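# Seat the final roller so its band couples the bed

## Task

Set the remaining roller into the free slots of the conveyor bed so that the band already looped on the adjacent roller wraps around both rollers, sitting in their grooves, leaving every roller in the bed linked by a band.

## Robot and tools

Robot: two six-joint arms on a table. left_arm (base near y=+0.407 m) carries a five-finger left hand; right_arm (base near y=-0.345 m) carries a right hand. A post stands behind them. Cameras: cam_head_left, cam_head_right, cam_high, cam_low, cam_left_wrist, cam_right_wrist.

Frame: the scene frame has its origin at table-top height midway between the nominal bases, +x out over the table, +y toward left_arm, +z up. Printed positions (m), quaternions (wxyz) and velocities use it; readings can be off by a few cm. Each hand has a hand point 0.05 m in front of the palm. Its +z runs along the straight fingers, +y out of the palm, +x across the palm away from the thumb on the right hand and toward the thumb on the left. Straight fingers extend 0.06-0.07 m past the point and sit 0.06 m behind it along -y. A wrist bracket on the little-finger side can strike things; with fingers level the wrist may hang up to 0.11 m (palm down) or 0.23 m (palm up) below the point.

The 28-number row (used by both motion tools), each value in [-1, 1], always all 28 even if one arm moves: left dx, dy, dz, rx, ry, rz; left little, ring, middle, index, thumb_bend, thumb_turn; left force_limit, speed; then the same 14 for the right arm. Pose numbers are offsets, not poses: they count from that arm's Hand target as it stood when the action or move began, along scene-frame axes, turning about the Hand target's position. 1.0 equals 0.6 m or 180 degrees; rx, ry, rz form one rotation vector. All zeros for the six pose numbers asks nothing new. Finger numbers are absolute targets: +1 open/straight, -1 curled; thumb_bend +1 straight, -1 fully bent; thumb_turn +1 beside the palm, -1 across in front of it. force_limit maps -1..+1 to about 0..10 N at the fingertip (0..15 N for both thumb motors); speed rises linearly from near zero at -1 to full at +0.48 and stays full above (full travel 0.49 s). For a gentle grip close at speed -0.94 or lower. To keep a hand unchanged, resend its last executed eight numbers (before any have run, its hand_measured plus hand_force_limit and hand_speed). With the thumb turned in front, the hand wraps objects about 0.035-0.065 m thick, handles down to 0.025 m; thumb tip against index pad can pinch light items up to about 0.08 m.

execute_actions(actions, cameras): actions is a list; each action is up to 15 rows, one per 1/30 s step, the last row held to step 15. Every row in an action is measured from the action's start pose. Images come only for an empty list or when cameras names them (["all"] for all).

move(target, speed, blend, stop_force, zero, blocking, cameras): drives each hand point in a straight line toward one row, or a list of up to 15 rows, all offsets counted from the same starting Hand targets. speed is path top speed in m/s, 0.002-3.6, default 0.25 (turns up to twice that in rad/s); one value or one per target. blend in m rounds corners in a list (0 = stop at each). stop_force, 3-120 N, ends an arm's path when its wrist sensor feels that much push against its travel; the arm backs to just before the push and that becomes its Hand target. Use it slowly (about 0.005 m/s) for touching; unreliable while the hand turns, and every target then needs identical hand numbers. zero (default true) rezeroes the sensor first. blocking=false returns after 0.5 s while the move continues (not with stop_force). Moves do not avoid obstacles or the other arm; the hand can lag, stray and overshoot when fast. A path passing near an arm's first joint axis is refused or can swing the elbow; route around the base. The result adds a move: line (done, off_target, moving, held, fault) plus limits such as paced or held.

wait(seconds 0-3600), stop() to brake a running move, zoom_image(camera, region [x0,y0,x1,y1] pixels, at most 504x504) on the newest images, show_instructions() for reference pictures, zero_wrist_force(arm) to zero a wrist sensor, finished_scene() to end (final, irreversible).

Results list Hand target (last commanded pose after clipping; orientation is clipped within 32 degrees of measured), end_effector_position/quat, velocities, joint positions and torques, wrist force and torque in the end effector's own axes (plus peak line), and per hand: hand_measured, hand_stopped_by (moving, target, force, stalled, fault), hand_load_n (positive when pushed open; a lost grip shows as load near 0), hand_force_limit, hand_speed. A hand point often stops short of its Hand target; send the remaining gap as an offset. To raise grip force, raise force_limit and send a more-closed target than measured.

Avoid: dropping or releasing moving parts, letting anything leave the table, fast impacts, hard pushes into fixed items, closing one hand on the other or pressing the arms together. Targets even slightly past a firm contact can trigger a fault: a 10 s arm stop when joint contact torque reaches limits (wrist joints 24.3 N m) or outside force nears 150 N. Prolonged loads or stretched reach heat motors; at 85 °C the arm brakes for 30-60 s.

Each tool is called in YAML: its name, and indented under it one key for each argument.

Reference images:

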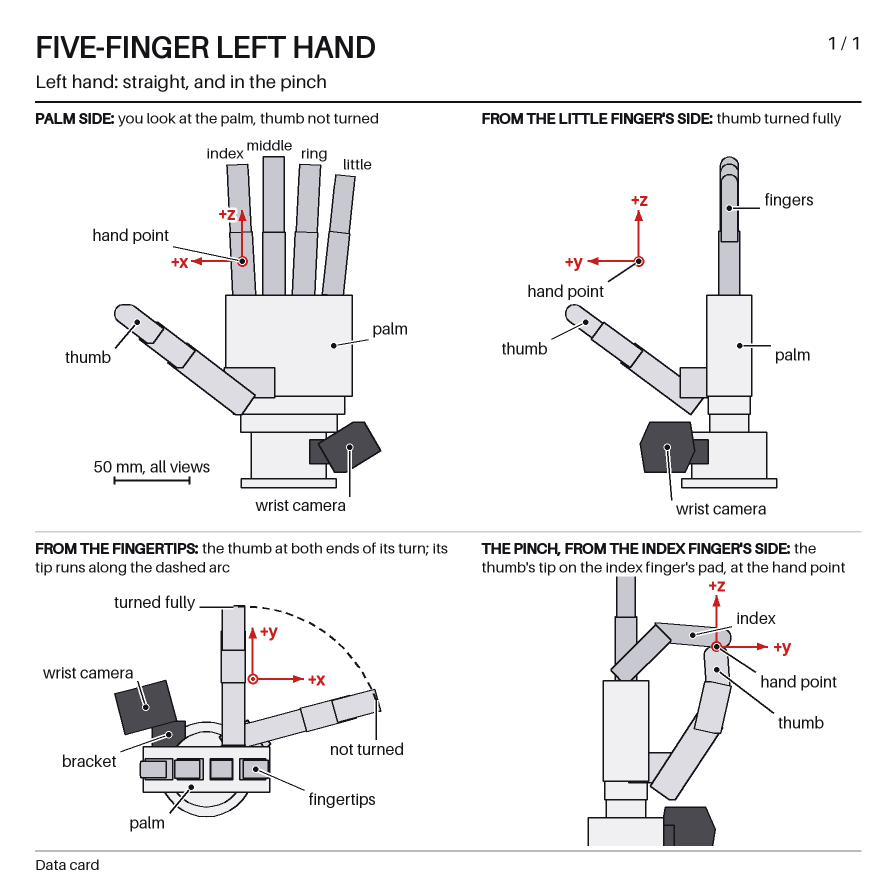

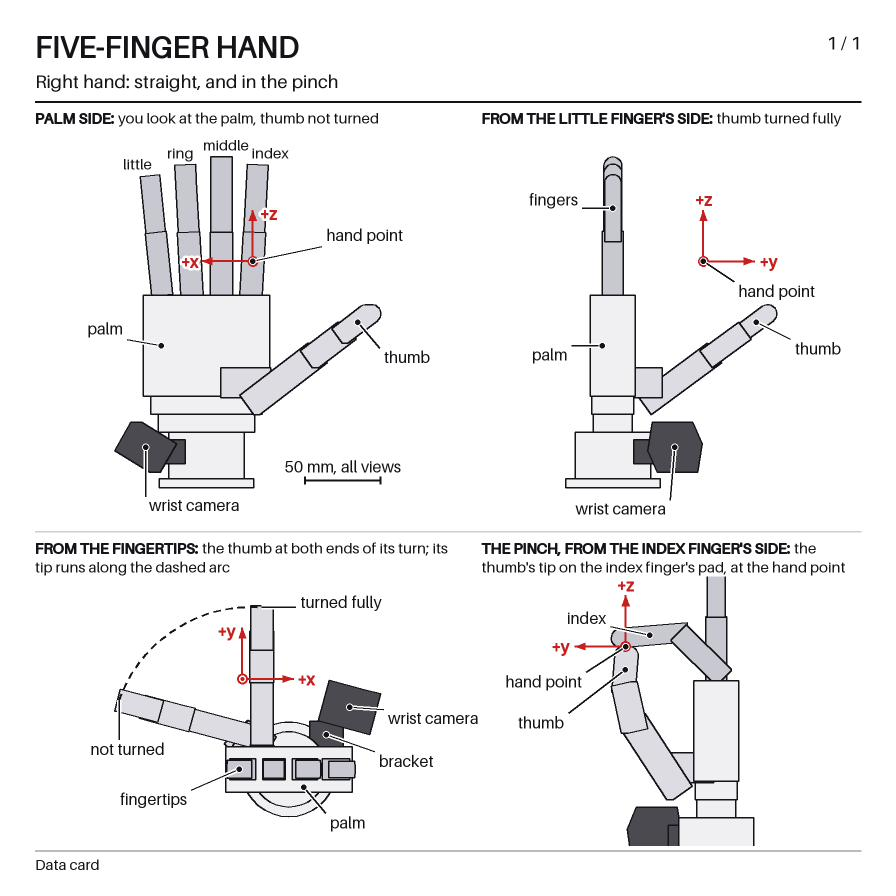

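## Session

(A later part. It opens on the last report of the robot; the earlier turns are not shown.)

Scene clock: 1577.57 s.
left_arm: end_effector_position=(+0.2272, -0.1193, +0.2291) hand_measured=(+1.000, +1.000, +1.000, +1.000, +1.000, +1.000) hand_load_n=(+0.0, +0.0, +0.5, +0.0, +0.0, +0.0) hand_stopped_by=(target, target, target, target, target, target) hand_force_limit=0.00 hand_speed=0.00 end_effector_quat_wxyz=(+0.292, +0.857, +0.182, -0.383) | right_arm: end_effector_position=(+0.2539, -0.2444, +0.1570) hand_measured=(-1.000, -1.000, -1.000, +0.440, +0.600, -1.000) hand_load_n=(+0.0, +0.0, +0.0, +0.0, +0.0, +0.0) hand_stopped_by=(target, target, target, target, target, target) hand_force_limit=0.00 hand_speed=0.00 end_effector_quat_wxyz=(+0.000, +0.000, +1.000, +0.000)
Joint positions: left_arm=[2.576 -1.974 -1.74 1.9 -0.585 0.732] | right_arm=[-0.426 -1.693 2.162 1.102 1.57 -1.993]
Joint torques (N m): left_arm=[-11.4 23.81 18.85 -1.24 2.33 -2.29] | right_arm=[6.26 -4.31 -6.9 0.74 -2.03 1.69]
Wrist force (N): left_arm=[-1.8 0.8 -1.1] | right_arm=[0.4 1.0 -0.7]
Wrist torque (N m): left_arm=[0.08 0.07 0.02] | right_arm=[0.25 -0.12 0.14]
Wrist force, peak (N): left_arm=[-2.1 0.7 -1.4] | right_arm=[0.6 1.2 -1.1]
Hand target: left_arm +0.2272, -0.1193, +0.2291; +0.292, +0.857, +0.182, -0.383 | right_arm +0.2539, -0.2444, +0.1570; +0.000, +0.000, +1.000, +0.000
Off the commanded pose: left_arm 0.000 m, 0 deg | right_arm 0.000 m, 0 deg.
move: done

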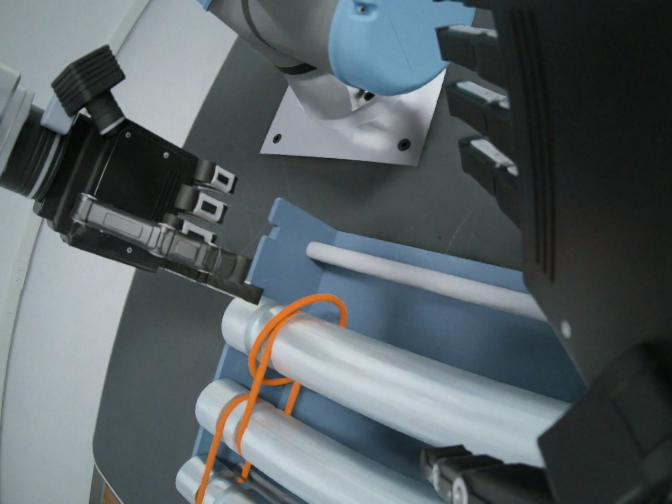

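move:
  target: [0.0,0,0,0,0,0,1,1,1,1,1,1,0.0,0, -0.0033,0.042,-0.0538,0,0,0,-1,-1,-1,0.44,0.6,-1,0,0]
  speed: 0.04
  stop_force: 4
  cameras: ["cam_left_wrist"]

zoom_image:
  camera: "cam_left_wrist"
  region: [120, 180, 420, 430]

Scene clock: 1643.30 s.
left_arm: end_effector_position=(+0.2272, -0.1193, +0.2291) hand_measured=(+1.000, +1.000, +1.000, +1.000, +1.000, +1.000) hand_load_n=(+0.0, +0.0, +0.0, +0.0, +0.0, +0.0) hand_stopped_by=(target, target, target, target, target, target) hand_force_limit=0.00 hand_speed=0.00 end_effector_quat_wxyz=(+0.292, +0.857, +0.182, -0.383) | right_arm: end_effector_position=(+0.2532, -0.2375, +0.1481) hand_measured=(-1.000, -1.000, -1.000, +0.440, +0.600, -1.000) hand_load_n=(+0.0, +0.0, +0.0, +0.5, +0.0, +0.0) hand_stopped_by=(target, target, target, target, target, target) hand_force_limit=0.00 hand_speed=0.00 end_effector_quat_wxyz=(+0.000, +0.000, +1.000, +0.001)
Joint positions: left_arm=[2.576 -1.974 -1.74 1.9 -0.585 0.732] | right_arm=[-0.396 -1.68 2.176 1.074 1.57 -1.963]
Joint torques (N m): left_arm=[-9.47 24.67 15.49 -1.64 1.68 -1.79] | right_arm=[-6.31 -17 -24.64 3.94 -1.85 -1.26]
Wrist force (N): left_arm=[-1.8 0.7 -1.2] | right_arm=[2.4 -1.2 -2.9]
Wrist torque (N m): left_arm=[0.07 0.07 0.03] | right_arm=[0.37 0.14 0.16]
Wrist force, peak (N): left_arm=[-2.1 0.8 -1.4] | right_arm=[7.9 -5.7 -5.3]
Hand target: left_arm +0.2272, -0.1193, +0.2291; +0.292, +0.857, +0.182, -0.383 | right_arm +0.2532, -0.2375, +0.1481; +0.000, +0.000, +1.000, +0.001 (not the last commanded pose)
Off the commanded pose: left_arm 0.000 m, 0 deg | right_arm 0.030 m, 0 deg.
move: contact (right_arm)

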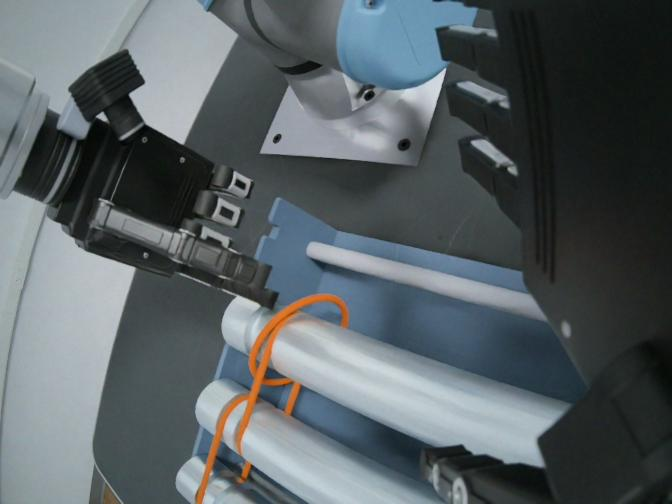

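Scaled by 1.680 from the camera's image (finer frame: 960x720).

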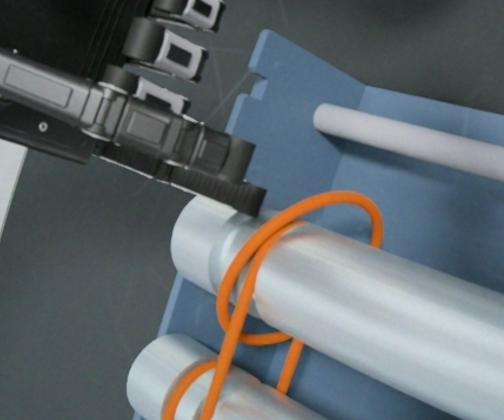

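move:
  target:
    - [0.0,0,0,0,0,0,1,1,1,1,1,1,0.0,0, -0.0153,-0.0218,0.005,0,0,0,-1,-1,-1,0.44,0.6,-1,0,0]
    - [0.0,0,0,0,0,0,1,1,1,1,1,1,0.0,0, -0.0153,-0.0218,-0.0097,0,0,0,-1,-1,-1,0.44,0.6,-1,0,0]
    - [0.0,0,0,0,0,0,1,1,1,1,1,1,0.0,0, -0.0153,0.0538,-0.093,0,0,0,-1,-1,-1,0.44,0.6,-1,0,0]
  speed: 0.04
  stop_force: 4
  cameras: ["cam_left_wrist"]

zoom_image:
  camera: "cam_left_wrist"
  region: [120, 180, 420, 430]

Scene clock: 1660.87 s.
left_arm: end_effector_position=(+0.2272, -0.1193, +0.2291) hand_measured=(+1.000, +1.000, +1.000, +1.000, +1.000, +1.000) hand_load_n=(+0.0, +0.0, +0.0, +0.0, +0.0, +0.0) hand_stopped_by=(target, target, target, target, target, target) hand_force_limit=0.00 hand_speed=0.00 end_effector_quat_wxyz=(+0.292, +0.857, +0.182, -0.383) | right_arm: end_effector_position=(+0.2440, -0.2052, +0.0923) hand_measured=(-1.000, -1.000, -1.000, +0.440, +0.600, -1.000) hand_load_n=(+0.0, +0.0, +0.0, +0.0, +0.0, +0.0) hand_stopped_by=(target, target, target, target, target, target) hand_force_limit=0.00 hand_speed=0.00 end_effector_quat_wxyz=(+0.000, +0.000, +1.000, +0.001)
Joint positions: left_arm=[2.576 -1.974 -1.74 1.9 -0.585 0.732] | right_arm=[-0.256 -1.589 2.264 0.896 1.57 -1.823]
Joint torques (N m): left_arm=[-5.33 27.5 8.91 -2.42 0.8 -1.16] | right_arm=[6.31 -6.03 -4.34 0.68 2.36 1.7]
Wrist force (N): left_arm=[-1.8 0.8 -1.3] | right_arm=[-0.2 1.3 -1.0]
Wrist torque (N m): left_arm=[0.08 0.07 0.03] | right_arm=[0.33 0.02 -0.01]
Wrist force, peak (N): left_arm=[-2.0 0.7 -1.4] | right_arm=[2.7 -1.1 -3.0]
Hand target: left_arm +0.2272, -0.1193, +0.2291; +0.292, +0.857, +0.182, -0.383 | right_arm +0.2441, -0.2052, +0.0923; +0.000, +0.000, +1.000, +0.001
Off the commanded pose: left_arm 0.000 m, 0 deg | right_arm 0.000 m, 0 deg.
move: done

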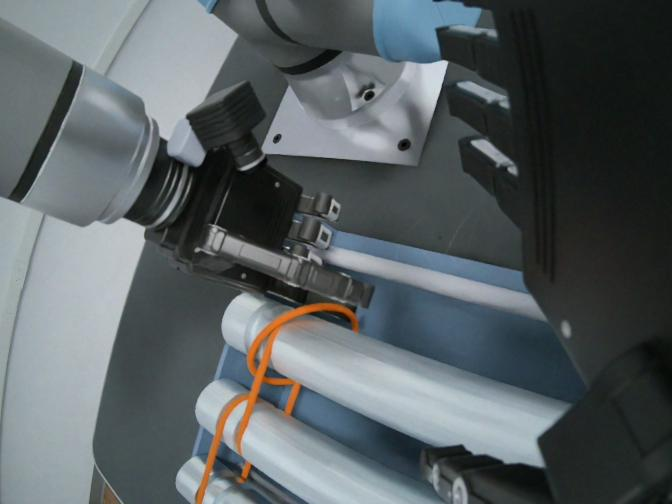

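Scaled by 1.680 from the camera's image (finer frame: 960x720).

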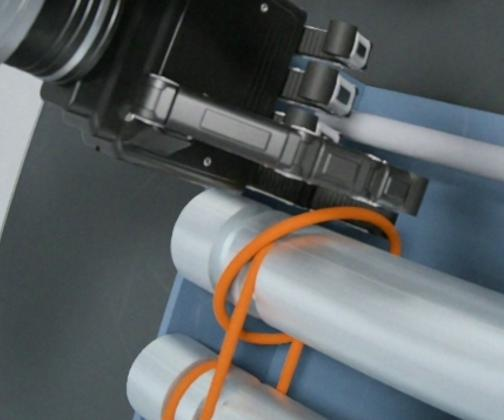

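zoom_image:
  camera: "cam_left_wrist"
  region: [220, 240, 400, 390]

Scaled by 2.800 from the camera's image (finer frame: 960x720).

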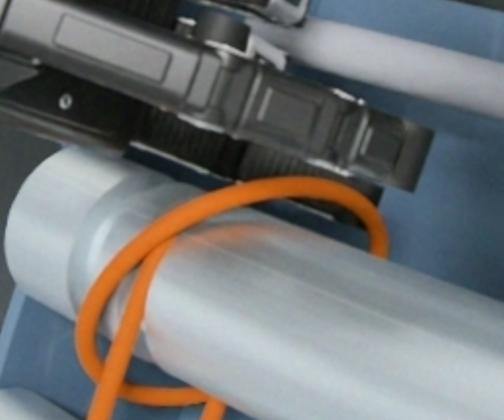

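move:
  target:
    - [0.0,0,0,0,0,0,1,1,1,1,1,1,0.0,0, 0,-0.0756,0.0833,0,0,0,-1,-1,-1,0.44,0.6,-1,0,0]
    - [0.0,0,0,0,0,0,1,1,1,1,1,1,0.0,0, 0,-0.12,0.18,0,0,0,-1,-1,-1,0.44,0.6,-1,0,0]
  speed: 0.08
  cameras: ["cam_left_wrist"]

zoom_image:
  camera: "cam_left_wrist"
  region: [220, 260, 400, 410]

Scene clock: 1704.87 s.
left_arm: end_effector_position=(+0.2272, -0.1193, +0.2291) hand_measured=(+1.000, +1.000, +1.000, +1.000, +1.000, +1.000) hand_load_n=(+0.0, +0.0, +0.0, +0.0, +0.0, +0.0) hand_stopped_by=(target, target, target, target, target, target) hand_force_limit=0.00 hand_speed=0.00 end_effector_quat_wxyz=(+0.292, +0.857, +0.182, -0.383) | right_arm: end_effector_position=(+0.2441, -0.2772, +0.2002) hand_measured=(-1.000, -1.000, -1.000, +0.440, +0.600, -1.000) hand_load_n=(+0.0, +0.0, +0.5, +0.0, +0.0, +0.0) hand_stopped_by=(target, target, target, target, target, target) hand_force_limit=0.00 hand_speed=0.00 end_effector_quat_wxyz=(+0.000, +0.000, +1.000, +0.000)
Joint positions: left_arm=[2.576 -1.974 -1.74 1.9 -0.585 0.732] | right_arm=[-0.602 -1.782 2.114 1.239 1.57 -2.169]
Joint torques (N m): left_arm=[-1.9 28.67 8.8 -2.97 0.63 -0.64] | right_arm=[-4.68 -13.79 -25.39 4.93 -2.29 -1.48]
Wrist force (N): left_arm=[-1.9 0.6 -1.1] | right_arm=[-0.2 1.0 -0.7]
Wrist torque (N m): left_arm=[0.06 0.09 0.02] | right_arm=[0.26 0.02 0.11]
Wrist force, peak (N): left_arm=[-2.2 0.7 -1.1] | right_arm=[-0.1 1.4 -1.0]
Hand target: left_arm +0.2272, -0.1193, +0.2291; +0.292, +0.857, +0.182, -0.383 | right_arm +0.2441, -0.2772, +0.2003; +0.000, +0.000, +1.000, +0.001
Off the commanded pose: left_arm 0.000 m, 0 deg | right_arm 0.000 m, 0 deg.
move: done

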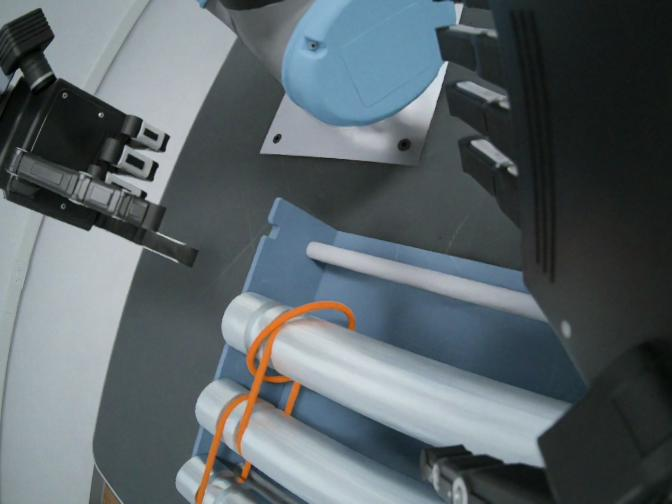

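Scaled by 2.800 from the camera's image (finer frame: 960x720).

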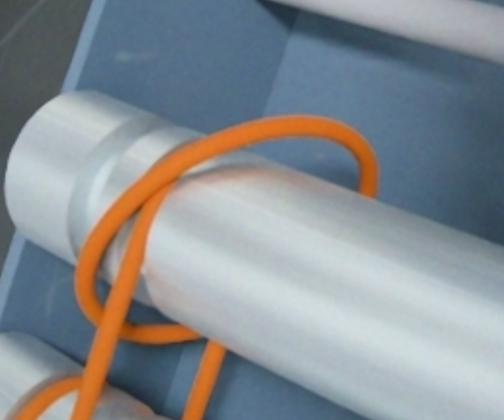

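move:
  target: [-0.133,0.03,0,0,0,0,1,1,1,1,1,1,0.0,0, 0,0,0,0,0,0,-1,-1,-1,0.44,0.6,-1,0,0]
  speed: 0.12
  cameras: ["cam_left_wrist"]

zoom_image:
  camera: "cam_left_wrist"
  region: [180, 330, 400, 504]

Scene clock: 1710.40 s.
left_arm: end_effector_position=(+0.1475, -0.1013, +0.2291) hand_measured=(+1.000, +1.000, +1.000, +1.000, +1.000, +1.000) hand_load_n=(+0.0, +0.0, +0.0, +0.0, +0.0, +0.0) hand_stopped_by=(target, target, target, target, target, target) hand_force_limit=0.00 hand_speed=0.00 end_effector_quat_wxyz=(+0.292, +0.857, +0.182, -0.383) | right_arm: end_effector_position=(+0.2441, -0.2772, +0.2003) hand_measured=(-1.000, -1.000, -1.000, +0.440, +0.600, -1.000) hand_load_n=(+0.0, +0.0, +0.0, +0.0, +0.0, +0.0) hand_stopped_by=(target, target, target, target, target, target) hand_force_limit=0.00 hand_speed=0.00 end_effector_quat_wxyz=(+0.000, +0.000, +1.000, +0.001)
Joint positions: left_arm=[2.495 -1.83 -1.909 2.046 -0.571 0.587] | right_arm=[-0.602 -1.782 2.114 1.239 1.57 -2.169]
Joint torques (N m): left_arm=[-12.01 43.09 7.64 -0.37 2.82 -2.69] | right_arm=[-6.13 -14.2 -23.8 4.74 -2.19 -1.31]
Wrist force (N): left_arm=[-1.9 0.5 -1.2] | right_arm=[-0.1 1.2 -0.8]
Wrist torque (N m): left_arm=[0.05 0.06 0.03] | right_arm=[0.29 0.00 0.12]
Wrist force, peak (N): left_arm=[-2.4 0.2 -0.9] | right_arm=[-0.1 1.2 -1.2]
Hand target: left_arm +0.1474, -0.1013, +0.2291; +0.292, +0.857, +0.182, -0.383 | right_arm +0.2441, -0.2772, +0.2003; +0.000, +0.000, +1.000, +0.001
Off the commanded pose: left_arm 0.000 m, 0 deg | right_arm 0.000 m, 0 deg.
move: done

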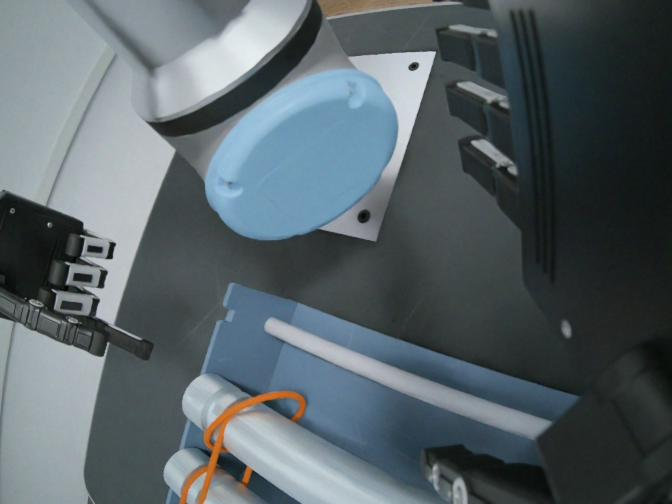

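Scaled by 2.291 from the camera's image (finer frame: 960x720).

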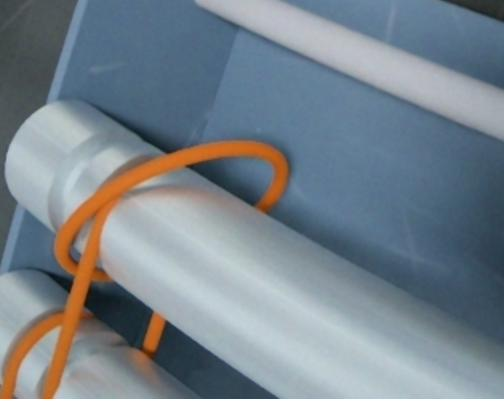

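move:
  target:
    - [0.166,0.035,0.035,0,0,0,1,1,1,1,1,1,0.0,0, 0,0,0,0,0,0,-1,-1,-1,0.44,0.6,-1,0,0]
  speed: 0.15

move:
  target:
    - [0,0,0,0,0,0,1,1,1,1,1,1,0.0,0, -0.0393,0.079,-0.109,0,-0.1389,0,-1,-1,-1,0.44,0.6,-1,0,0]
  speed: 0.1
  cameras: ["cam_left_wrist","cam_high"]

zoom_image:
  camera: "cam_left_wrist"
  region: [120, 200, 370, 410]

Scene clock: 1761.50 s.
left_arm: end_effector_position=(+0.2469, -0.0803, +0.2501) hand_measured=(+1.000, +1.000, +1.000, +1.000, +1.000, +1.000) hand_load_n=(+0.0, +0.0, +0.0, +0.0, +0.0, +0.0) hand_stopped_by=(target, target, target, target, target, target) hand_force_limit=0.00 hand_speed=0.00 end_effector_quat_wxyz=(+0.292, +0.857, +0.182, -0.383) end_effector_velocity=(+0.002, +0.000, +0.000) end_effector_angular_velocity=(-0.001, -0.001, +0.000) | right_arm: end_effector_position=(+0.2441, -0.2772, +0.2003) hand_measured=(-1.000, -1.000, -1.000, +0.440, +0.600, -1.000) hand_load_n=(+0.5, +0.0, +0.0, +0.0, +0.0, +0.0) hand_stopped_by=(target, target, target, target, target, target) hand_force_limit=0.00 hand_speed=0.00 end_effector_quat_wxyz=(+0.000, +0.000, +1.000, +0.001)
Joint positions: left_arm=[2.687 -1.924 -1.795 1.751 -0.621 0.919] | right_arm=[-0.602 -1.782 2.114 1.239 1.57 -2.169]
Joint velocities: left_arm=[0.003 -0.002 0.002 -0.003 -0.001 0.005] | right_arm=[within noise]
Joint torques (N m): left_arm=[16.19 19.35 19.56 -4.36 -0.34 2.49] | right_arm=[-4.61 -14.18 -13.57 4.69 -2.2 -1.23]
Wrist force (N): left_arm=[-2.1 0.3 -1.4] | right_arm=[-0.1 1.2 -0.7]
Wrist torque (N m): left_arm=[0.04 0.11 -0.19] | right_arm=[0.29 0.00 0.12]
Wrist force, peak (N): left_arm=[-2.2 0.6 -1.3] | right_arm=[-0.2 1.5 -0.9]
Hand target: left_arm +0.2470, -0.0803, +0.2501; +0.292, +0.857, +0.182, -0.383 | right_arm +0.2441, -0.2772, +0.2003; +0.000, +0.000, +1.000, +0.001
Off the commanded pose: left_arm 0.000 m, 0 deg | right_arm 0.000 m, 0 deg.
move: done

Scene clock: 1761.53 s.
left_arm: end_effector_position=(+0.2469, -0.0803, +0.2501) hand_measured=(+1.000, +1.000, +1.000, +1.000, +1.000, +1.000) hand_load_n=(+0.0, +0.0, +0.0, +0.0, +0.0, +0.0) hand_stopped_by=(target, target, target, target, target, target) hand_force_limit=0.00 hand_speed=0.00 end_effector_quat_wxyz=(+0.292, +0.857, +0.182, -0.383) end_effector_velocity=(+0.002, +0.000, +0.000) end_effector_angular_velocity=(-0.001, -0.001, +0.000) | right_arm: end_effector_position=(+0.2441, -0.2772, +0.2003) hand_measured=(-1.000, -1.000, -1.000, +0.440, +0.600, -1.000) hand_load_n=(+0.5, +0.0, +0.0, +0.0, +0.0, +0.0) hand_stopped_by=(target, target, target, target, target, target) hand_force_limit=0.00 hand_speed=0.00 end_effector_quat_wxyz=(+0.000, +0.000, +1.000, +0.001)
Joint positions: left_arm=[2.687 -1.924 -1.795 1.751 -0.621 0.919] | right_arm=[-0.602 -1.782 2.114 1.239 1.57 -2.169]
Joint velocities: left_arm=[0.003 -0.002 0.002 -0.003 -0.001 0.005] | right_arm=[within noise]
Joint torques (N m): left_arm=[16.19 19.35 19.56 -4.36 -0.34 2.49] | right_arm=[-4.61 -14.18 -13.57 4.69 -2.2 -1.23]
Wrist force (N): left_arm=[-2.1 0.3 -1.4] | right_arm=[-0.1 1.2 -0.7]
Wrist torque (N m): left_arm=[0.04 0.11 -0.19] | right_arm=[0.29 0.00 0.12]
Wrist force, peak (N): left_arm=[-2.1 0.3 -1.4] | right_arm=[-0.1 1.2 -0.7]
Hand target: left_arm +0.2470, -0.0803, +0.2501; +0.292, +0.857, +0.182, -0.383 | right_arm +0.2441, -0.2772, +0.2003; +0.000, +0.000, +1.000, +0.001
move: not run (at the target right_arm's wrist lies too close to its first joint's axis: tilt that pose or move it outward; nothing was sent)
Images, in order (width x height): cam_high 896x504, cam_left_wrist 672x504.

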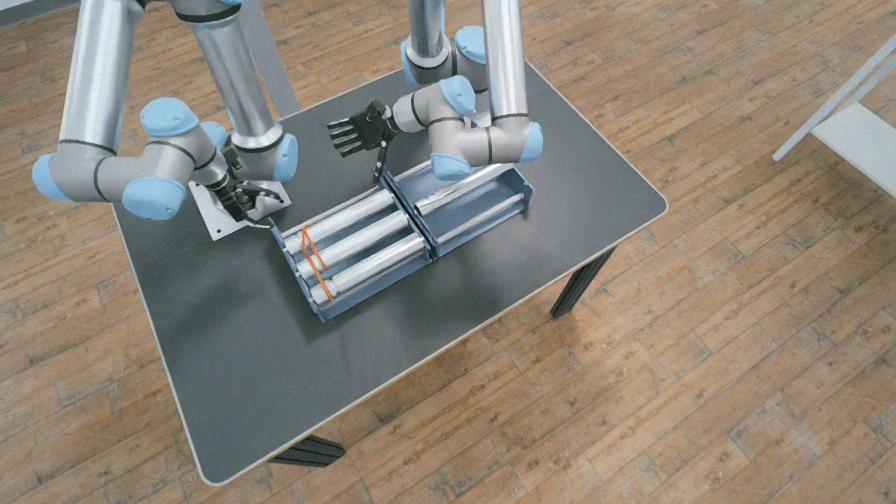

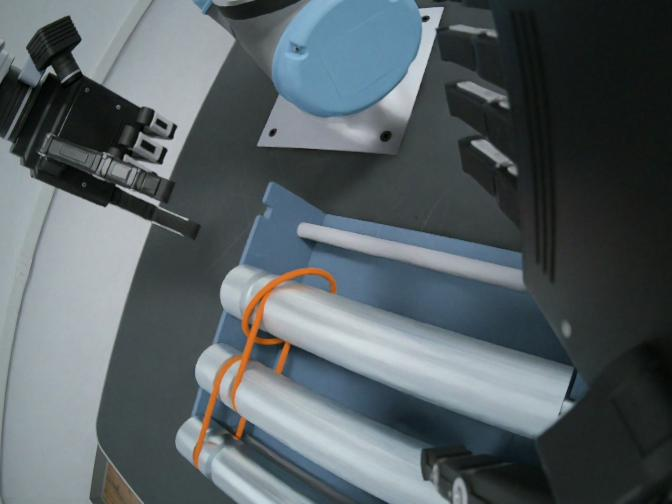

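Scaled by 2.016 from the camera's image (finer frame: 960x720).

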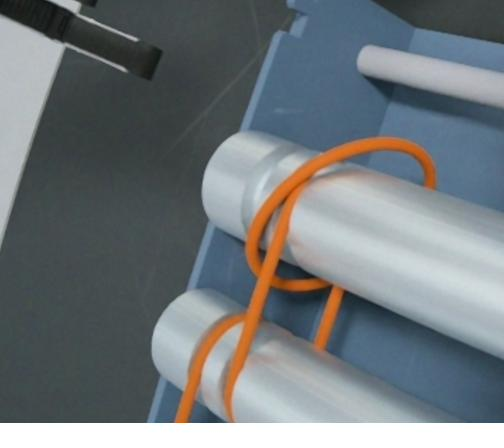

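move:
  target:
    - [0,0,0,0,0,0,1,1,1,1,1,1,0.0,0, 0.004,0.0822,-0.0955,0,0,-0.1222,-1,-1,-1,0.44,0.6,-1,0,0]
  speed: 0.1
  cameras: ["cam_left_wrist"]

zoom_image:
  camera: "cam_left_wrist"
  region: [120, 200, 370, 410]

Scene clock: 1789.17 s.
left_arm: end_effector_position=(+0.2470, -0.0803, +0.2501) hand_measured=(+1.000, +1.000, +1.000, +1.000, +1.000, +1.000) hand_load_n=(+0.0, +0.0, +0.0, +0.0, +0.0, +0.0) hand_stopped_by=(target, target, target, target, target, target) hand_force_limit=0.00 hand_speed=0.00 end_effector_quat_wxyz=(+0.292, +0.857, +0.182, -0.383) | right_arm: end_effector_position=(+0.2464, -0.2279, +0.1430) hand_measured=(-1.000, -1.000, -1.000, +0.440, +0.600, -1.000) hand_load_n=(+0.0, +0.0, +0.0, +0.0, +0.0, +0.0) hand_stopped_by=(target, target, target, target, target, target) hand_force_limit=0.00 hand_speed=0.00 end_effector_quat_wxyz=(+0.000, +0.190, +0.982, +0.001)
Joint positions: left_arm=[2.688 -1.924 -1.795 1.751 -0.621 0.919] | right_arm=[-0.318 -1.734 2.236 1.068 1.57 -1.501]
Joint torques (N m): left_arm=[13.58 19.26 21.97 -4.27 -0.39 2.72] | right_arm=[5.98 -2.57 -9.07 0.89 2.34 1.77]
Wrist force (N): left_arm=[-2.1 0.2 -1.3] | right_arm=[0.1 1.2 -0.8]
Wrist torque (N m): left_arm=[0.02 0.11 -0.19] | right_arm=[0.30 -0.02 0.01]
Wrist force, peak (N): left_arm=[-2.3 0.4 -1.2] | right_arm=[0.0 1.3 -1.1]
Hand target: left_arm +0.2470, -0.0803, +0.2501; +0.292, +0.857, +0.182, -0.383 | right_arm +0.2465, -0.2279, +0.1430; +0.000, +0.190, +0.982, +0.000
Off the commanded pose: left_arm 0.000 m, 0 deg | right_arm 0.000 m, 0 deg.
move: done

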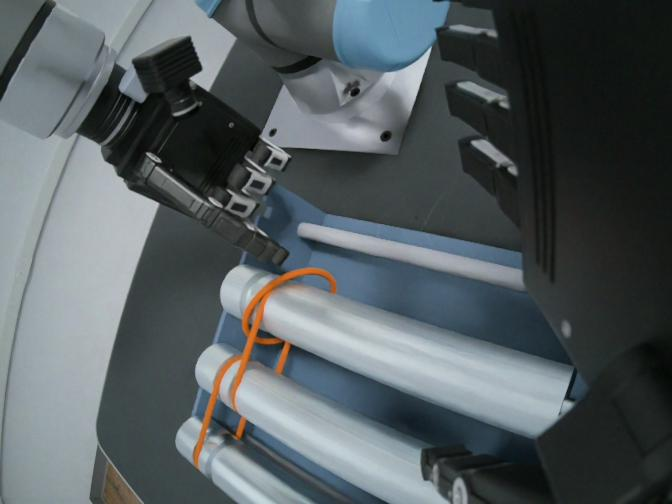

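Scaled by 2.016 from the camera's image (finer frame: 960x720).

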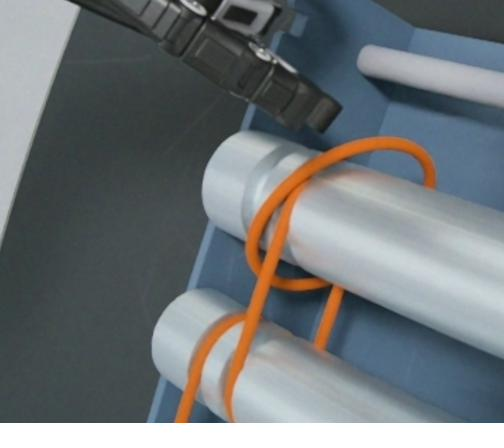

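move:
  target:
    - [0,0,0,0,0,0,1,1,1,1,1,1,0.0,0, 0.0155,0.0382,-0.0412,0,0,0,-1,-1,-1,0.44,0.6,-1,0,0]
  speed: 0.04
  stop_force: 3
  cameras: ["cam_left_wrist"]

zoom_image:
  camera: "cam_left_wrist"
  region: [170, 200, 390, 380]

Scene clock: 1795.87 s.
left_arm: end_effector_position=(+0.2470, -0.0803, +0.2501) hand_measured=(+1.000, +1.000, +1.000, +1.000, +1.000, +1.000) hand_load_n=(+0.0, +0.0, +0.0, +0.0, +0.0, +0.0) hand_stopped_by=(target, target, target, target, target, target) hand_force_limit=0.00 hand_speed=0.00 end_effector_quat_wxyz=(+0.292, +0.857, +0.182, -0.383) | right_arm: end_effector_position=(+0.2557, -0.2050, +0.1183) hand_measured=(-1.000, -1.000, -1.000, +0.440, +0.600, -1.000) hand_load_n=(+0.0, +0.0, +0.0, +0.5, +0.0, +0.0) hand_stopped_by=(target, target, target, target, target, target) hand_force_limit=0.00 hand_speed=0.00 end_effector_quat_wxyz=(+0.000, +0.190, +0.982, +0.000)
Joint positions: left_arm=[2.688 -1.924 -1.795 1.751 -0.621 0.919] | right_arm=[-0.185 -1.642 2.232 0.981 1.57 -1.369]
Joint torques (N m): left_arm=[13.22 19.63 22.15 -4.29 -0.16 2.68] | right_arm=[6.16 -5.35 -24.2 0.24 2.18 1.66]
Motor temperatures (°C): left_arm=[40 40 42 44 47 39] | right_arm=[39 41 34 39 44 38]
Wrist force (N): left_arm=[-2.0 0.3 -1.2] | right_arm=[1.7 -0.3 -0.7]
Wrist torque (N m): left_arm=[0.03 0.10 -0.19] | right_arm=[0.19 -0.05 0.02]
Wrist force, peak (N): left_arm=[-2.2 0.3 -1.3] | right_arm=[2.0 -0.1 -1.0]
Hand target: left_arm +0.2470, -0.0803, +0.2501; +0.292, +0.857, +0.182, -0.383 | right_arm +0.2558, -0.2050, +0.1183; +0.000, +0.190, +0.982, +0.000
Off the commanded pose: left_arm 0.000 m, 0 deg | right_arm 0.000 m, 0 deg.
move: done

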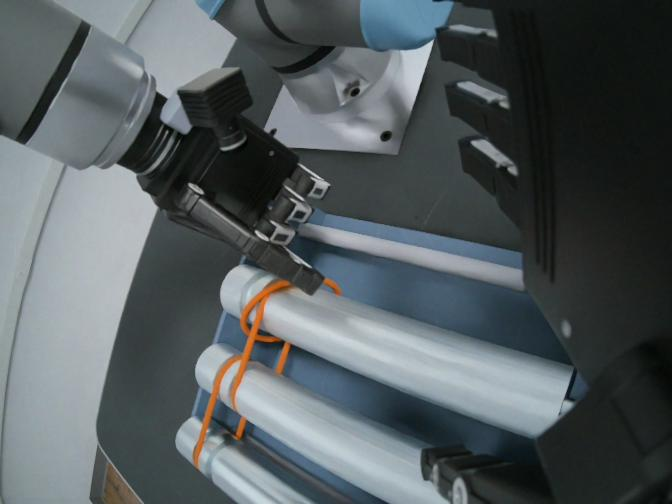

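Scaled by 2.291 from the camera's image (finer frame: 960x720).

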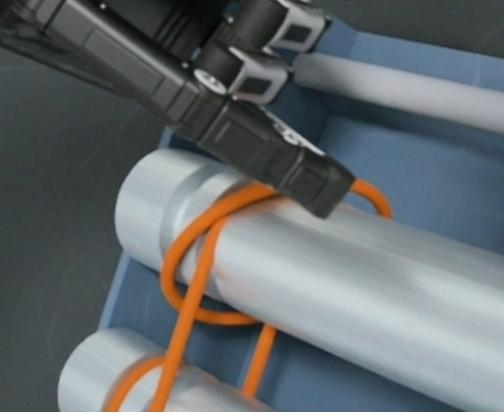

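move:
  target:
    - [0,0,0,0,0,0,1,1,1,1,1,1,0.0,0, -0.005,0,0,0,0,0,-1,-1,-1,0.44,1,1,0,0]
  speed: 0.04
  cameras: ["cam_left_wrist"]

zoom_image:
  camera: "cam_left_wrist"
  region: [170, 200, 390, 380]

Scene clock: 1801.70 s.
left_arm: end_effector_position=(+0.2470, -0.0803, +0.2501) hand_measured=(+1.000, +1.000, +1.000, +1.000, +1.000, +1.000) hand_load_n=(+0.0, +0.0, +0.0, +0.0, +0.0, +0.0) hand_stopped_by=(target, target, target, target, target, target) hand_force_limit=0.00 hand_speed=0.00 end_effector_quat_wxyz=(+0.292, +0.857, +0.182, -0.383) | right_arm: end_effector_position=(+0.2527, -0.2050, +0.1183) hand_measured=(-1.000, -1.000, -1.000, +0.440, +1.000, +1.000) hand_load_n=(+0.0, +0.5, +0.5, +0.0, +0.0, +0.0) hand_stopped_by=(target, target, target, target, target, target) hand_force_limit=0.00 hand_speed=0.00 end_effector_quat_wxyz=(+0.000, +0.190, +0.982, +0.000)
Joint positions: left_arm=[2.688 -1.924 -1.795 1.751 -0.621 0.919] | right_arm=[-0.188 -1.65 2.239 0.982 1.57 -1.371]
Joint torques (N m): left_arm=[12.95 19.43 21.95 -4.23 -0.46 2.72] | right_arm=[-6.76 -17.38 -5.15 4.65 -0.14 -1.25]
Wrist force (N): left_arm=[-2.1 0.1 -1.3] | right_arm=[-0.1 1.3 -0.9]
Wrist torque (N m): left_arm=[0.00 0.11 -0.18] | right_arm=[0.31 0.01 0.12]
Wrist force, peak (N): left_arm=[-2.2 0.4 -1.3] | right_arm=[2.1 -0.2 -0.8]
Hand target: left_arm +0.2470, -0.0803, +0.2501; +0.292, +0.857, +0.182, -0.383 | right_arm +0.2528, -0.2050, +0.1183; +0.000, +0.190, +0.982, +0.000
Off the commanded pose: left_arm 0.000 m, 0 deg | right_arm 0.000 m, 0 deg.
move: done

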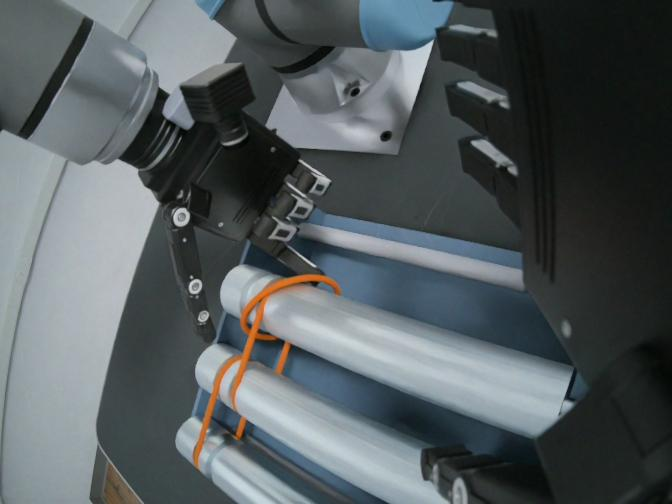

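Scaled by 2.291 from the camera's image (finer frame: 960x720).

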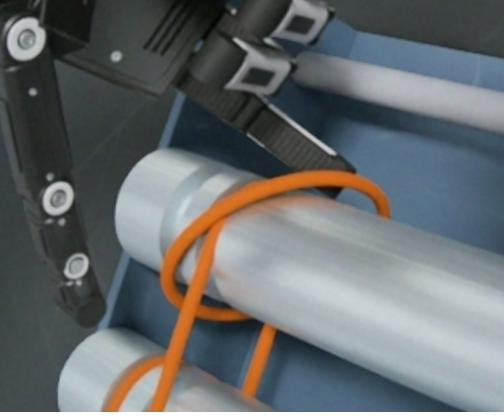

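move:
  target:
    - [0,0,0,0,0,0,1,1,1,1,1,1,0.0,0, -0.018,-0.02,0.09,0,0,0,-1,-1,-1,0.44,1,1,0,0]
    - [0,0,0,0,0,0,1,1,1,1,1,1,0.0,0, -0.018,0.106,0.09,0,0,0.1222,-1,-1,-1,1,1,1,0,0]
    - [0,0,0,0,0,0,1,1,1,1,1,1,0.0,0, -0.018,0.106,0.0095,0,0,0.1222,-1,-1,-1,1,1,1,0,0]
  speed: 0.12
  cameras: ["cam_left_wrist"]

zoom_image:
  camera: "cam_left_wrist"
  region: [170, 200, 390, 380]

Scene clock: 1869.60 s.
left_arm: end_effector_position=(+0.2470, -0.0803, +0.2501) hand_measured=(+1.000, +1.000, +1.000, +1.000, +1.000, +1.000) hand_load_n=(+0.0, +0.0, +0.0, +0.0, +0.0, +0.0) hand_stopped_by=(target, target, target, target, target, target) hand_force_limit=0.00 hand_speed=0.00 end_effector_quat_wxyz=(+0.292, +0.857, +0.182, -0.383) | right_arm: end_effector_position=(+0.2419, -0.1414, +0.1241) hand_measured=(-1.000, -1.000, -1.000, +1.000, +1.000, +1.000) hand_load_n=(+0.0, +0.5, +0.0, +0.0, +0.0, +0.0) hand_stopped_by=(target, target, target, target, target, target) hand_force_limit=0.00 hand_speed=0.00 end_effector_quat_wxyz=(+0.000, +0.000, +1.000, +0.001)
Joint positions: left_arm=[2.688 -1.924 -1.795 1.751 -0.621 0.919] | right_arm=[0.04 -1.57 2.145 0.995 1.57 -1.527]
Joint torques (N m): left_arm=[13.35 19.72 22.04 -4.34 -0.15 2.84] | right_arm=[6.25 -8.35 -6.88 0.49 -1.99 1.59]
Wrist force (N): left_arm=[-2.0 0.3 -1.0] | right_arm=[-0.1 1.3 -0.9]
Wrist torque (N m): left_arm=[0.02 0.10 -0.19] | right_arm=[0.32 0.01 0.09]
Wrist force, peak (N): left_arm=[-2.4 0.4 -1.3] | right_arm=[-0.1 1.2 -1.7]
Hand target: left_arm +0.2470, -0.0803, +0.2501; +0.292, +0.857, +0.182, -0.383 | right_arm +0.2420, -0.1414, +0.1240; +0.000, +0.000, +1.000, +0.001
Off the commanded pose: left_arm 0.000 m, 0 deg | right_arm 0.000 m, 0 deg.
move: done

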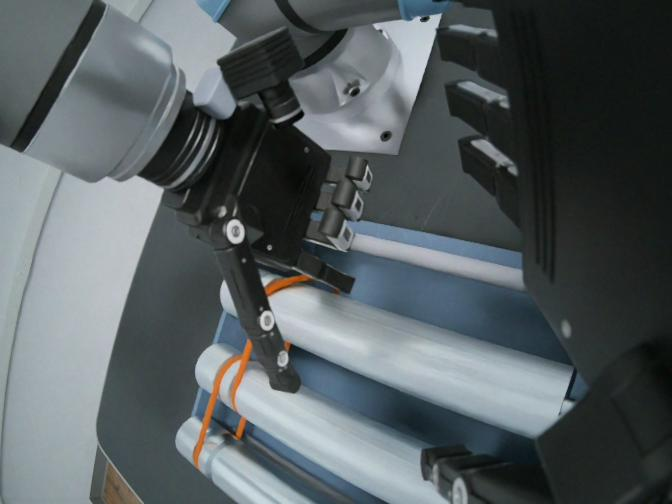

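Scaled by 2.291 from the camera's image (finer frame: 960x720).

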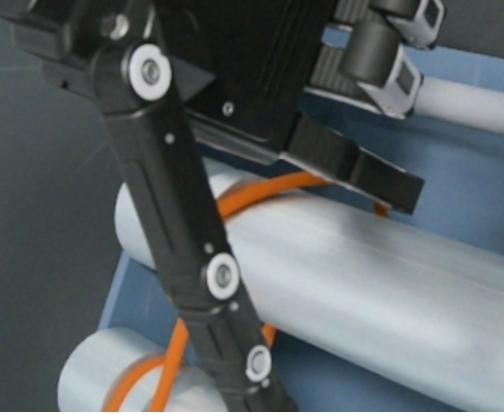

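move:
  target:
    - [0,0,0,0,0,0,1,1,1,1,1,1,0.0,0, 0,-0.061,0,0,0,0,-1,-1,-1,1,1,1,0,0]
  speed: 0.06
  stop_force: 5
  cameras: ["cam_left_wrist"]

zoom_image:
  camera: "cam_left_wrist"
  region: [170, 200, 390, 380]

Scene clock: 1881.23 s.
left_arm: end_effector_position=(+0.2470, -0.0803, +0.2501) hand_measured=(+1.000, +1.000, +1.000, +1.000, +1.000, +1.000) hand_load_n=(+0.0, +0.0, +0.5, +0.0, +0.0, +0.0) hand_stopped_by=(target, target, target, target, target, target) hand_force_limit=0.00 hand_speed=0.00 end_effector_quat_wxyz=(+0.292, +0.857, +0.182, -0.383) | right_arm: end_effector_position=(+0.2420, -0.1780, +0.1240) hand_measured=(-1.000, -1.000, -1.000, +1.000, +1.000, +1.000) hand_load_n=(+0.0, +0.0, +0.0, +0.0, +0.0, +0.0) hand_stopped_by=(target, target, target, target, target, target) hand_force_limit=0.00 hand_speed=0.00 end_effector_quat_wxyz=(+0.000, +0.000, +1.000, +0.001)
Joint positions: left_arm=[2.688 -1.924 -1.795 1.751 -0.621 0.919] | right_arm=[-0.126 -1.62 2.194 0.997 1.57 -1.693]
Joint torques (N m): left_arm=[12.68 19.2 21.72 -4.32 -0.34 2.68] | right_arm=[-5.97 -18.29 -5.55 4.62 -2.11 -1.36]
Wrist force (N): left_arm=[-1.9 0.3 -1.3] | right_arm=[0.1 1.0 -1.1]
Wrist torque (N m): left_arm=[0.03 0.08 -0.18] | right_arm=[0.28 -0.01 0.12]
Wrist force, peak (N): left_arm=[-2.2 0.5 -1.4] | right_arm=[-0.1 1.6 -1.1]
Hand target: left_arm +0.2470, -0.0803, +0.2501; +0.292, +0.857, +0.182, -0.383 | right_arm +0.2420, -0.1780, +0.1240; +0.000, +0.000, +1.000, +0.001
Off the commanded pose: left_arm 0.000 m, 0 deg | right_arm 0.000 m, 0 deg.
move: done

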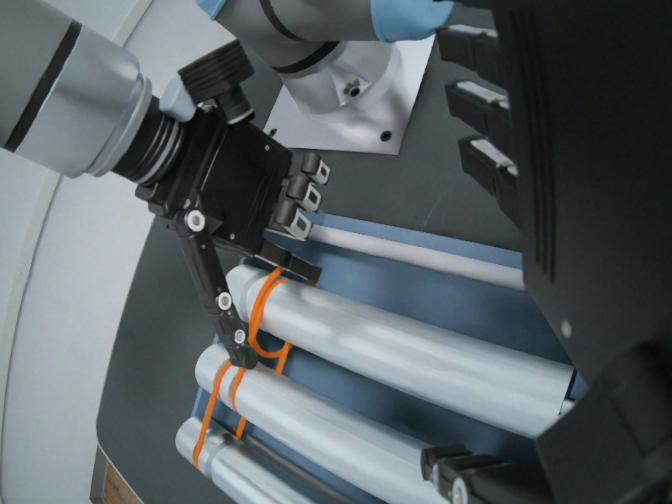

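Scaled by 2.291 from the camera's image (finer frame: 960x720).

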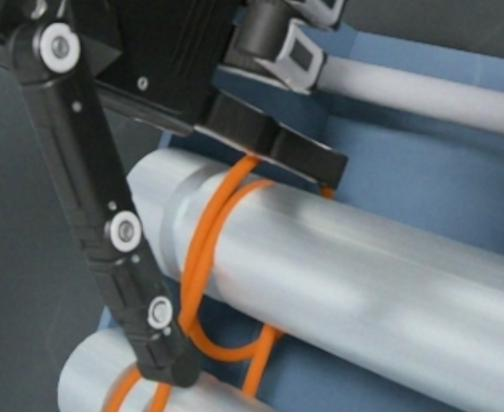

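move:
  target:
    - [0,0,0,0,0,0,1,1,1,1,1,1,0.0,0, 0,0,0.1,0,0,0,-1,-1,-1,1,1,1,0,0]
    - [0,0,0,0,0,0,1,1,1,1,1,1,0.0,0, 0,-0.1,0.15,0,0,0,-1,-1,-1,1,1,1,0,0]
  speed: 0.12
  cameras: ["cam_left_wrist","cam_right_wrist"]

zoom_image:
  camera: "cam_left_wrist"
  region: [200, 240, 360, 370]

Scene clock: 1887.07 s.
left_arm: end_effector_position=(+0.2470, -0.0803, +0.2501) hand_measured=(+1.000, +1.000, +1.000, +1.000, +1.000, +1.000) hand_load_n=(+0.0, +0.0, +0.0, +0.0, +0.0, +0.0) hand_stopped_by=(target, target, target, target, target, target) hand_force_limit=0.00 hand_speed=0.00 end_effector_quat_wxyz=(+0.292, +0.857, +0.182, -0.383) | right_arm: end_effector_position=(+0.2420, -0.2379, +0.2140) hand_measured=(-1.000, -1.000, -1.000, +1.000, +1.000, +1.000) hand_load_n=(+0.0, +0.0, +0.0, +0.0, +0.0, +0.0) hand_stopped_by=(target, target, target, target, target, target) hand_force_limit=0.00 hand_speed=0.00 end_effector_quat_wxyz=(+0.000, +0.000, +1.000, +0.000)
Joint positions: left_arm=[2.688 -1.924 -1.795 1.751 -0.621 0.919] | right_arm=[-0.421 -1.785 2.079 1.276 1.57 -1.988]
Joint torques (N m): left_arm=[13.33 19.39 21.71 -4.31 -0.29 2.55] | right_arm=[-7.45 -14.02 -21.1 4.77 -2.15 -1.22]
Wrist force (N): left_arm=[-2.0 0.3 -1.2] | right_arm=[-0.1 1.1 -0.9]
Wrist torque (N m): left_arm=[0.02 0.11 -0.19] | right_arm=[0.28 0.01 0.12]
Wrist force, peak (N): left_arm=[-2.3 0.2 -1.2] | right_arm=[-0.2 1.2 -1.4]
Hand target: left_arm +0.2470, -0.0803, +0.2501; +0.292, +0.857, +0.182, -0.383 | right_arm +0.2420, -0.2380, +0.2140; +0.000, +0.000, +1.000, +0.001
Off the commanded pose: left_arm 0.000 m, 0 deg | right_arm 0.000 m, 0 deg.
move: done

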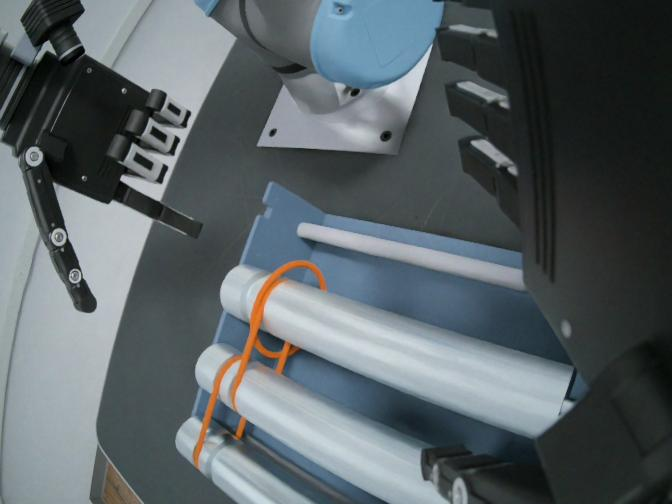

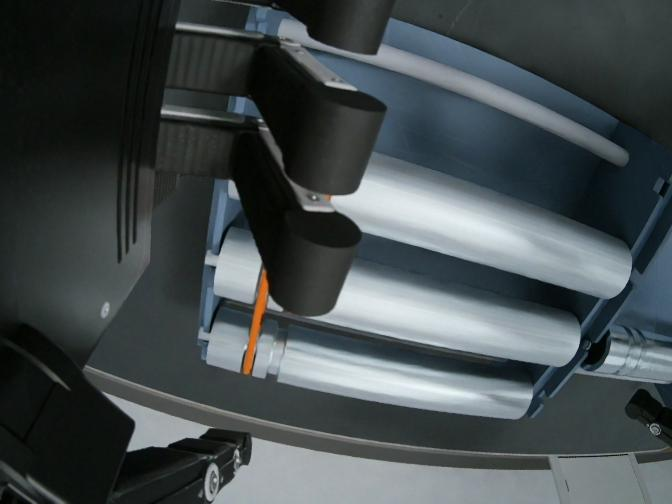

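Scaled by 3.150 from the camera's image (finer frame: 960x720).

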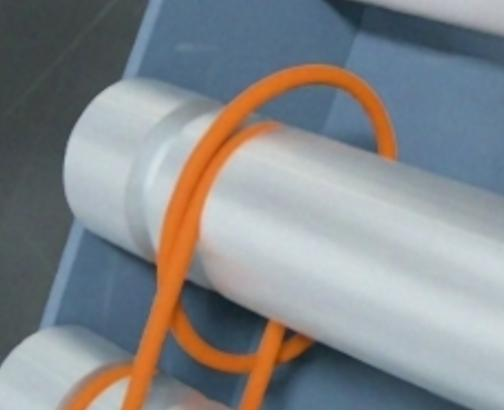

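move:
  target:
    - [-0.133,0,0,0,0,0,1,1,1,1,1,1,0.0,0, 0,0,0,0,0,0,-1,-1,-1,1,1,1,0,0]
  speed: 0.15
  cameras: ["cam_left_wrist"]

zoom_image:
  camera: "cam_left_wrist"
  region: [160, 300, 320, 430]

Scene clock: 1897.23 s.
left_arm: end_effector_position=(+0.1673, -0.0803, +0.2501) hand_measured=(+1.000, +1.000, +1.000, +1.000, +1.000, +1.000) hand_load_n=(+0.0, +0.0, +0.0, +0.0, +0.0, +0.0) hand_stopped_by=(target, target, target, target, target, target) hand_force_limit=0.00 hand_speed=0.00 end_effector_quat_wxyz=(+0.292, +0.857, +0.182, -0.383) | right_arm: end_effector_position=(+0.2420, -0.2380, +0.2140) hand_measured=(-1.000, -1.000, -1.000, +1.000, +1.000, +1.000) hand_load_n=(+0.0, +0.0, +0.0, +0.0, +0.0, +0.0) hand_stopped_by=(target, target, target, target, target, target) hand_force_limit=0.00 hand_speed=0.00 end_effector_quat_wxyz=(+0.000, +0.000, +1.000, +0.001)
Joint positions: left_arm=[2.581 -1.8 -1.924 1.901 -0.587 0.742] | right_arm=[-0.421 -1.785 2.079 1.277 1.57 -1.988]
Joint torques (N m): left_arm=[-13.35 41.92 5.75 -0.72 2.88 -2.45] | right_arm=[-6.51 -13.94 -11.73 4.72 -2.2 -1.22]
Wrist force (N): left_arm=[-1.7 0.7 -1.0] | right_arm=[0.0 1.3 -0.8]
Wrist torque (N m): left_arm=[0.06 0.06 0.04] | right_arm=[0.30 0.00 0.13]
Wrist force, peak (N): left_arm=[-2.3 0.3 -1.3] | right_arm=[0.1 1.4 -0.9]
Hand target: left_arm +0.1672, -0.0803, +0.2501; +0.292, +0.857, +0.182, -0.383 | right_arm +0.2420, -0.2380, +0.2140; +0.000, +0.000, +1.000, +0.001
Off the commanded pose: left_arm 0.000 m, 0 deg | right_arm 0.000 m, 0 deg.
move: done

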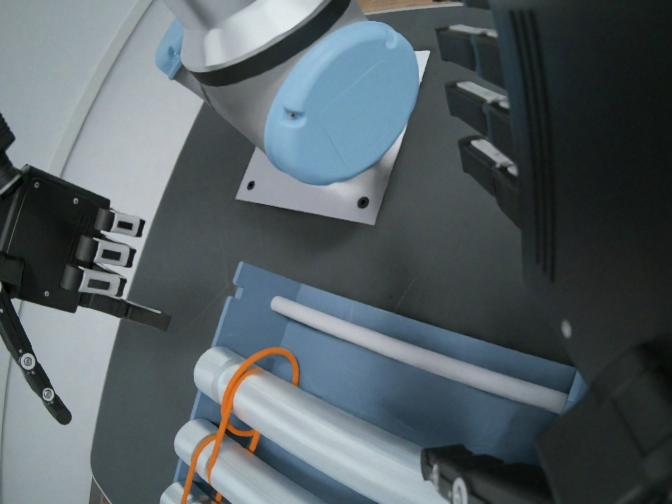

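Scaled by 3.150 from the camera's image (finer frame: 960x720).

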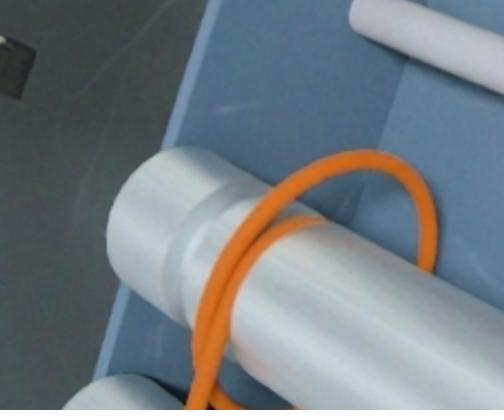

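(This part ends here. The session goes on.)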